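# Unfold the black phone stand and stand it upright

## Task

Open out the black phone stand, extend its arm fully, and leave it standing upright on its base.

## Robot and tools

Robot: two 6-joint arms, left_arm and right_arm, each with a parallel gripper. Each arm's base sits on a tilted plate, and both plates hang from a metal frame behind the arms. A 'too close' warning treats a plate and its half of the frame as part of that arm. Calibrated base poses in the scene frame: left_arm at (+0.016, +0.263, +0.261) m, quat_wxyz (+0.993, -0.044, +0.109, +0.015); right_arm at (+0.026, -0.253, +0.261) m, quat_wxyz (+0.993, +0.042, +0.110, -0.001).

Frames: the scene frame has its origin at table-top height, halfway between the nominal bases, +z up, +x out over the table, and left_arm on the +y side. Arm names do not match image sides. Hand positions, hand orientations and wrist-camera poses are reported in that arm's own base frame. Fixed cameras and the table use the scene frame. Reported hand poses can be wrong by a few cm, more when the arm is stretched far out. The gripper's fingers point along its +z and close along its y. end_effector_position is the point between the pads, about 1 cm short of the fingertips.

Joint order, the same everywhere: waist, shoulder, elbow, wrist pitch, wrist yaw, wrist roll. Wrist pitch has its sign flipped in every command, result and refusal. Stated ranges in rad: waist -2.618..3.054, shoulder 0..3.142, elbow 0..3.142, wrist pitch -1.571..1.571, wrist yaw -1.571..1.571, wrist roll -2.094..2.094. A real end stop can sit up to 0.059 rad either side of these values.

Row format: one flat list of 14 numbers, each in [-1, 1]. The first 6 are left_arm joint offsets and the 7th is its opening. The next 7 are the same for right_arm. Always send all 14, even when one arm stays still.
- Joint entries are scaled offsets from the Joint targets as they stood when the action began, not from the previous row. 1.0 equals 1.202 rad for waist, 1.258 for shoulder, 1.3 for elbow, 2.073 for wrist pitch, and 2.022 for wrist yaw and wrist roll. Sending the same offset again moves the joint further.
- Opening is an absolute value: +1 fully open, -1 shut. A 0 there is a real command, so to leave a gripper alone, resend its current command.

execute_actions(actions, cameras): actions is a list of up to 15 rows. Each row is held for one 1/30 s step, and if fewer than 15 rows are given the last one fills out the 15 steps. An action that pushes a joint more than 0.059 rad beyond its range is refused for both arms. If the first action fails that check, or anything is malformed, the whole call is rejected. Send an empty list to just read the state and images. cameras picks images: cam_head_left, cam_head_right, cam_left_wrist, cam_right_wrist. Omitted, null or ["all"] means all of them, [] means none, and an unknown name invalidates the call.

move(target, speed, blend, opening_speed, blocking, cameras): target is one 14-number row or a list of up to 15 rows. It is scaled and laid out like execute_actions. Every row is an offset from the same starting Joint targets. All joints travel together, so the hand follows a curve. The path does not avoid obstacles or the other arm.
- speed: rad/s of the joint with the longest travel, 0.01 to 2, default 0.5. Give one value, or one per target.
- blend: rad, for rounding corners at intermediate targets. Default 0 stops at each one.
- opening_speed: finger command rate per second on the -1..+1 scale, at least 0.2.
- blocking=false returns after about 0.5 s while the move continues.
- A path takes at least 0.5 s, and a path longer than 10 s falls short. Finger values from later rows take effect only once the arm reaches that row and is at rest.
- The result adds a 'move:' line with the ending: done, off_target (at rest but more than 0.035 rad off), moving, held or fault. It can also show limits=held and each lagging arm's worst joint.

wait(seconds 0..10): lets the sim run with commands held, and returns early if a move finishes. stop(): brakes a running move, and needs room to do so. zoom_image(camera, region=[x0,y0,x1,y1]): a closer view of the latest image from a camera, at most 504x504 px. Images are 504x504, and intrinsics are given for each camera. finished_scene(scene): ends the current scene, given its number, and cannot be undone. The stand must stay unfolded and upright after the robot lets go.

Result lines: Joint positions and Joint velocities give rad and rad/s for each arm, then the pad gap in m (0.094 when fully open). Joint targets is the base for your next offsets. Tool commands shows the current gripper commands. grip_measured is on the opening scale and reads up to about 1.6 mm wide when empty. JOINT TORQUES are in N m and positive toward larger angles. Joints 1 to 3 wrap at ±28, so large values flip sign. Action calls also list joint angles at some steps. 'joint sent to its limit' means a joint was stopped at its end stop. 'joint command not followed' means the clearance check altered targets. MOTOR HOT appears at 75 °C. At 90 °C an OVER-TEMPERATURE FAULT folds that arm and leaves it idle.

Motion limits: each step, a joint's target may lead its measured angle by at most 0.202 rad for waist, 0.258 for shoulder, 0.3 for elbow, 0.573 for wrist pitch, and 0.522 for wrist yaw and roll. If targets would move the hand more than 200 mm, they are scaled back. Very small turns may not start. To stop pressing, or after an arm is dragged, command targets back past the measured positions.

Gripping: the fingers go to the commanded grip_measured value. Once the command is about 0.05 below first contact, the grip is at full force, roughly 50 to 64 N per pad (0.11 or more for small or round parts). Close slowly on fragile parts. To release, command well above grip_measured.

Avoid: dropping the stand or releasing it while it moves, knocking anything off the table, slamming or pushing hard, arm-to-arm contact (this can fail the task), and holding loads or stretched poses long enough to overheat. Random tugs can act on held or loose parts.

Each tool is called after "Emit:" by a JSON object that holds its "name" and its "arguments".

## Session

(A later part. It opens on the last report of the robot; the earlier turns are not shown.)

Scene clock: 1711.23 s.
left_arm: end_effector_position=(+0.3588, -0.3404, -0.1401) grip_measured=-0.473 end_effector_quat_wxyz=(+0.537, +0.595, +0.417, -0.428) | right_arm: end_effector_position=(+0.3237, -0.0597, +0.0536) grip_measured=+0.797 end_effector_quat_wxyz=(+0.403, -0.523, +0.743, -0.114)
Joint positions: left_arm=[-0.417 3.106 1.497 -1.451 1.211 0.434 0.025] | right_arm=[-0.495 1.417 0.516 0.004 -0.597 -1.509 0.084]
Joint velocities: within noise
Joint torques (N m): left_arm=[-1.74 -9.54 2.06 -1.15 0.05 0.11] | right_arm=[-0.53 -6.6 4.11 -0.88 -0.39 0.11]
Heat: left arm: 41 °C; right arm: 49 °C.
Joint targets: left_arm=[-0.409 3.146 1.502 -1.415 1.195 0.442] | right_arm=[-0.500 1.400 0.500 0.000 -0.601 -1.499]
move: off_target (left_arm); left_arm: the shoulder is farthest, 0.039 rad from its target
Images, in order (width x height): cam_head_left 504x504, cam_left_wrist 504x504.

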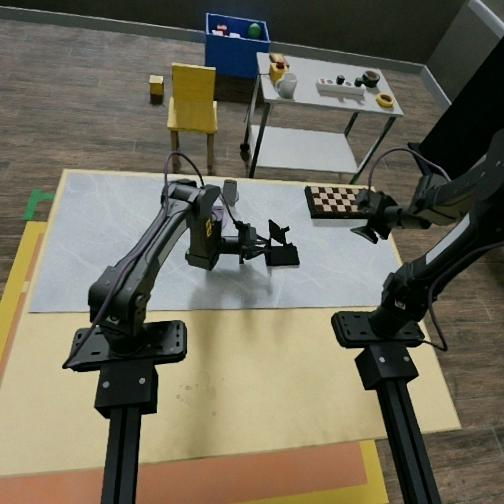

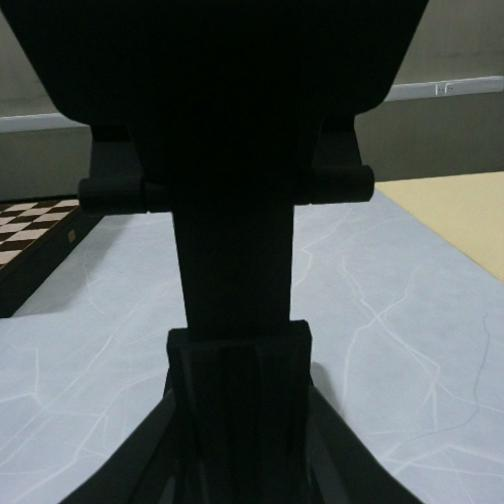

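Emit:
{"name": "zoom_image", "arguments": {"camera": "cam_head_left", "region": [262, 240, 304, 275]}}

Scaled by 12.000 from the camera's 504x504 image, which has a finer 720x720 frame.

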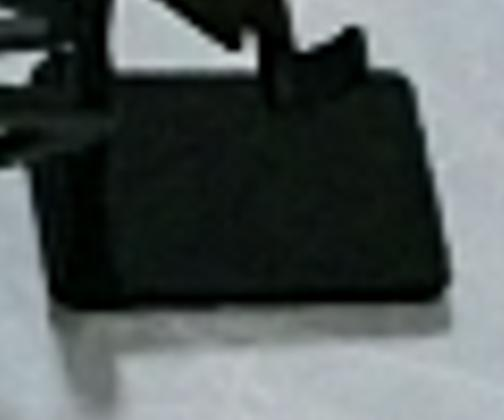

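Emit:
{"name": "move", "arguments": {"target": [0,0.009,0.009,0,0,0,-1,0,0,0,0,0,0,0.8], "speed": 0.05, "cameras": ["cam_left_wrist","cam_head_left"]}}

Emit:
{"name": "zoom_image", "arguments": {"camera": "cam_head_left", "region": [262, 240, 304, 275]}}

Scene clock: 1721.90 s.
left_arm: end_effector_position=(+0.3596, -0.3409, -0.1414) grip_measured=-0.473 end_effector_quat_wxyz=(+0.538, +0.595, +0.415, -0.428) | right_arm: end_effector_position=(+0.3237, -0.0597, +0.0536) grip_measured=+0.797 end_effector_quat_wxyz=(+0.403, -0.523, +0.743, -0.114)
Joint positions: left_arm=[-0.417 3.114 1.509 -1.451 1.212 0.434 0.025] | right_arm=[-0.495 1.417 0.516 0.004 -0.597 -1.509 0.084]
Joint velocities: within noise
Joint torques (N m): left_arm=[-1.66 -9.35 2.11 -1.14 0.03 0.12] | right_arm=[-0.49 -6.58 4.08 -0.89 -0.36 0.05]
Heat: left arm: 42 °C; right arm: 49 °C.
Joint targets: left_arm=[-0.409 3.154 1.514 -1.415 1.195 0.442] | right_arm=[-0.500 1.400 0.500 0.000 -0.601 -1.499]
joint sent to its limit (left arm) — the shoulder, upper limit.
move: off_target (left_arm); left_arm: the shoulder is farthest, 0.043 rad from its target
Images, in order (width x height): cam_head_left 504x504, cam_left_wrist 504x504.

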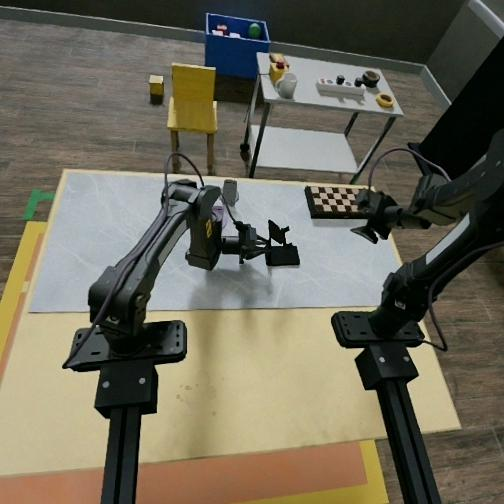

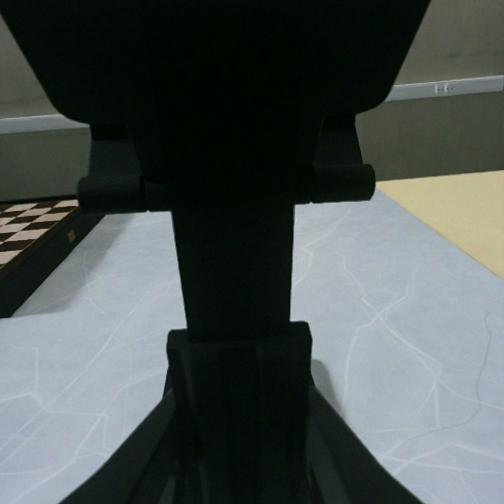

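Scaled by 12.000 from the camera's 504x504 image, which has a finer 720x720 frame.

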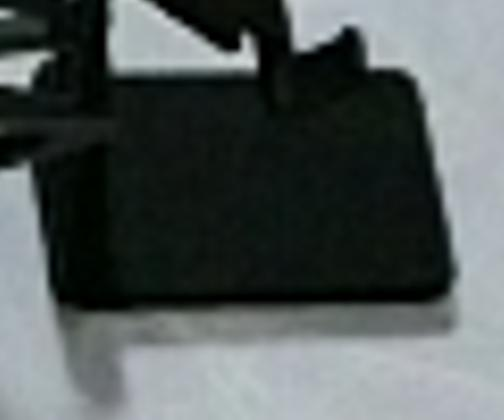

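Emit:
{"name": "move", "arguments": {"target": [[-0.004,-0.014,-0.004,-0.008,0.004,0,-1,0,0,0,0,0,0,0.8]], "speed": 0.05, "cameras": ["cam_left_wrist"]}}

Emit:
{"name": "move", "arguments": {"target": [0,0,0,0,0,0,0.1,0,0,0,0,0,0,0.8], "opening_speed": 0.6, "cameras": ["cam_left_wrist","cam_head_left"]}}

Emit:
{"name": "zoom_image", "arguments": {"camera": "cam_head_left", "region": [250, 210, 310, 280]}}

Scene clock: 1729.37 s.
left_arm: end_effector_position=(+0.3591, -0.3408, -0.1409) grip_measured=-0.473 end_effector_quat_wxyz=(+0.539, +0.596, +0.413, -0.429) | right_arm: end_effector_position=(+0.3237, -0.0597, +0.0536) grip_measured=+0.797 end_effector_quat_wxyz=(+0.403, -0.523, +0.743, -0.114)
Joint positions: left_arm=[-0.417 3.114 1.509 -1.454 1.216 0.434 0.025] | right_arm=[-0.495 1.417 0.516 0.004 -0.597 -1.509 0.084]
Joint velocities: within noise
Joint torques (N m): left_arm=[-1.98 -10.82 1.73 -1.35 0.06 0.11] | right_arm=[-0.57 -6.58 4.25 -0.86 -0.36 0.07]
Heat: left arm: 41 °C; right arm: 49 °C.
Joint targets: left_arm=[-0.414 3.136 1.509 -1.432 1.203 0.442] | right_arm=[-0.500 1.400 0.500 0.000 -0.601 -1.499]
move: done
Images, in order (width x height): cam_left_wrist 504x504.

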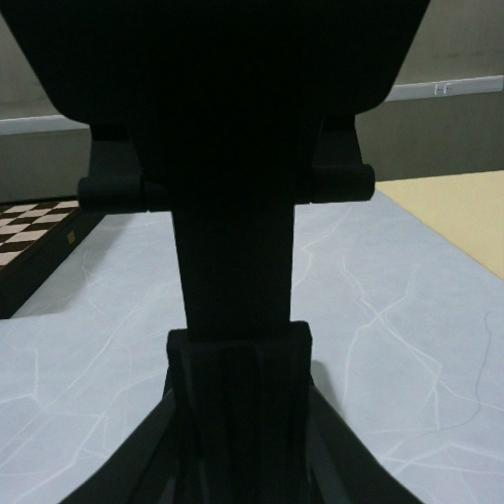

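Scene clock: 1731.43 s.
left_arm: end_effector_position=(+0.3607, -0.3409, -0.1412) grip_measured=+0.098 end_effector_quat_wxyz=(+0.541, +0.595, +0.415, -0.425) | right_arm: end_effector_position=(+0.3237, -0.0597, +0.0536) grip_measured=+0.797 end_effector_quat_wxyz=(+0.403, -0.523, +0.743, -0.114)
Joint positions: left_arm=[-0.417 3.114 1.509 -1.453 1.206 0.438 0.052] | right_arm=[-0.495 1.417 0.516 0.004 -0.597 -1.509 0.084]
Joint velocities: within noise
Joint torques (N m): left_arm=[-1.95 -10.97 1.85 -1.32 0.17 0.06] | right_arm=[-0.54 -6.5 4.14 -0.85 -0.37 0.08]
Heat: left arm: 41 °C; right arm: 49 °C.
Joint targets: left_arm=[-0.414 3.136 1.509 -1.432 1.203 0.442] | right_arm=[-0.500 1.400 0.500 0.000 -0.601 -1.499]
move: done
Images, in order (width x height): cam_head_left 504x504, cam_left_wrist 504x504.

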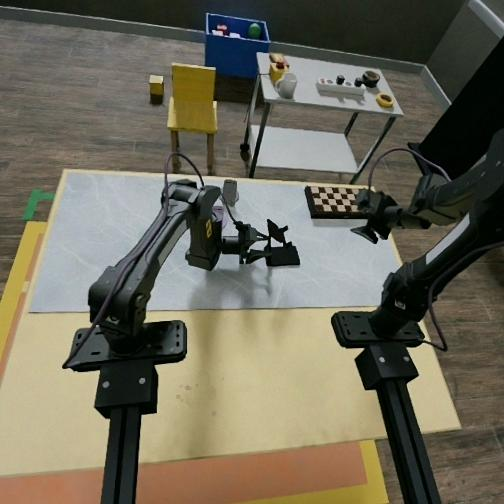

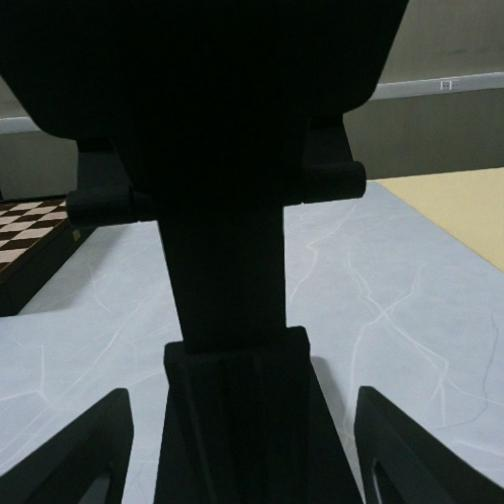

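Scaled by 7.200 from the camera's 504x504 image, which has a finer 720x720 frame.

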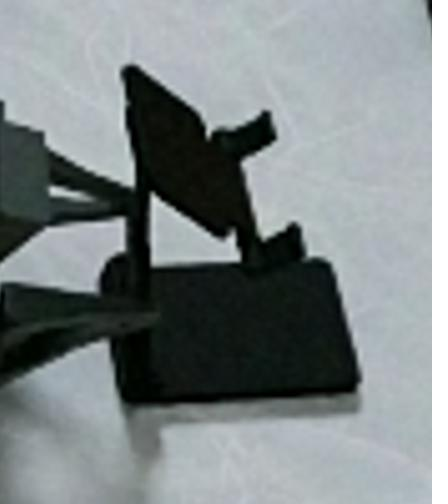

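Emit:
{"name": "move", "arguments": {"target": [[0.055,-0.021,-0.060,-0.010,0.032,0.018,0.1,0,0,0,0,0,0,0.8],[0.103,-0.107,-0.182,0.016,0.042,0.046,0.1,0,0,0,0,0,0,0.8],[0.133,-0.130,-0.154,0.069,0.058,0.070,0.1,0,0,0,0,0,0,0.8],[0.260,-0.250,-0.443,-0.004,0.016,0.053,0.1,0,0,0,0,0,0,0.8]], "speed": [0.1,0.15,0.3,0.4], "blend": 0.02}}

Scene clock: 1742.80 s.
left_arm: end_effector_position=(+0.3438, -0.2052, -0.1133) grip_measured=+0.098 end_effector_quat_wxyz=(+0.526, +0.513, +0.558, -0.386) | right_arm: end_effector_position=(+0.3237, -0.0597, +0.0536) grip_measured=+0.797 end_effector_quat_wxyz=(+0.403, -0.523, +0.743, -0.114)
Joint positions: left_arm=[-0.107 2.844 0.939 -1.438 1.235 0.555 0.052] | right_arm=[-0.495 1.417 0.516 0.004 -0.597 -1.509 0.084]
Joint velocities: within noise
Joint torques (N m): left_arm=[-0.8 -12.85 -0.5 -1.39 0.37 -0.06] | right_arm=[-0.47 -6.58 4.11 -0.91 -0.39 0.08]
Heat: left arm: 42 °C; right arm: 49 °C.
Joint targets: left_arm=[-0.102 2.822 0.933 -1.440 1.235 0.550] | right_arm=[-0.500 1.400 0.500 0.000 -0.601 -1.499]
move: done

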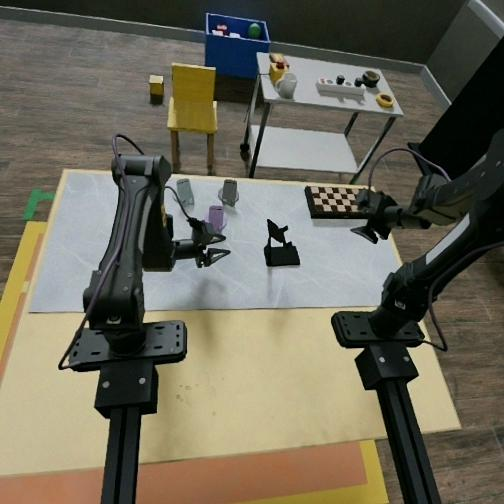

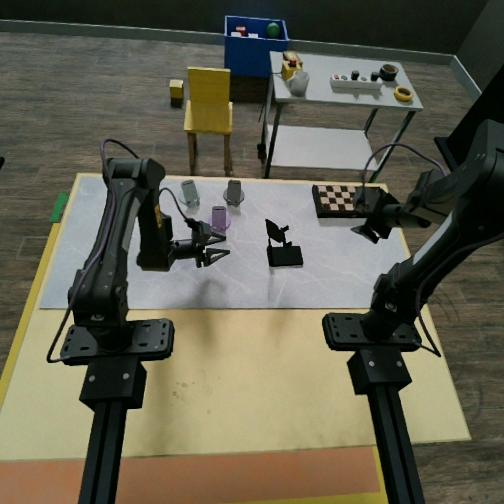

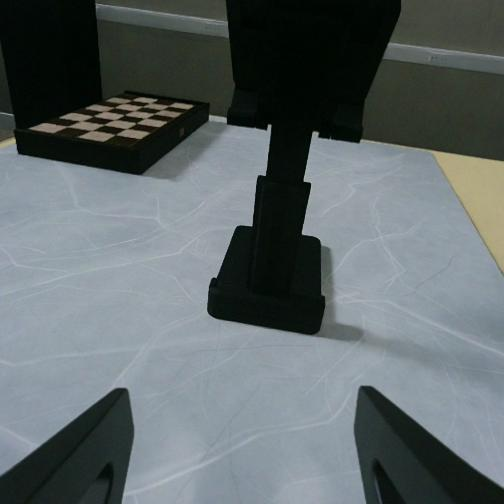

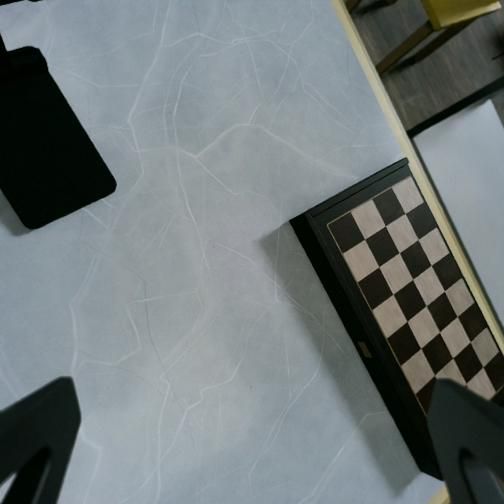

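Emit:
{"name": "zoom_image", "arguments": {"camera": "cam_head_left", "region": [250, 205, 310, 275]}}

Emit:
{"name": "zoom_image", "arguments": {"camera": "cam_left_wrist", "region": [180, 0, 430, 350]}}

Scaled by 7.200 from the camera's 504x504 image, which has a finer 720x720 frame.

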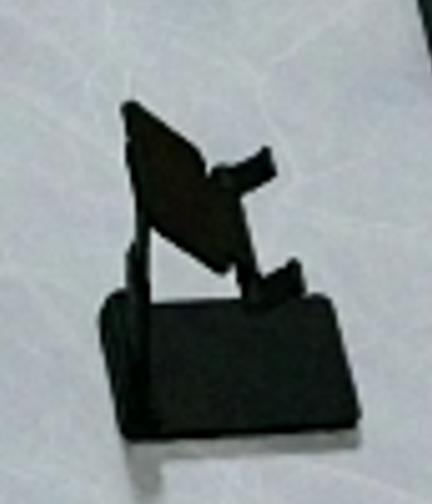

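Scaled by 1.440 from the camera's 504x504 image, which has a finer 720x720 frame.

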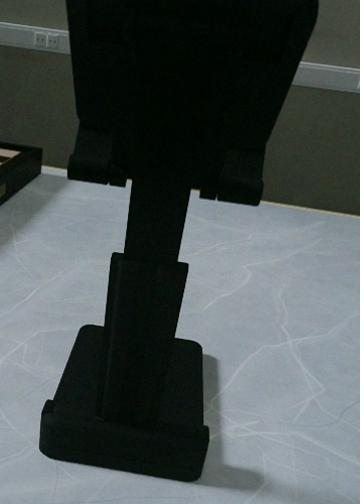

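Emit:
{"name": "finished_scene", "arguments": {"scene": 2}}

The scene is finished: the task was done.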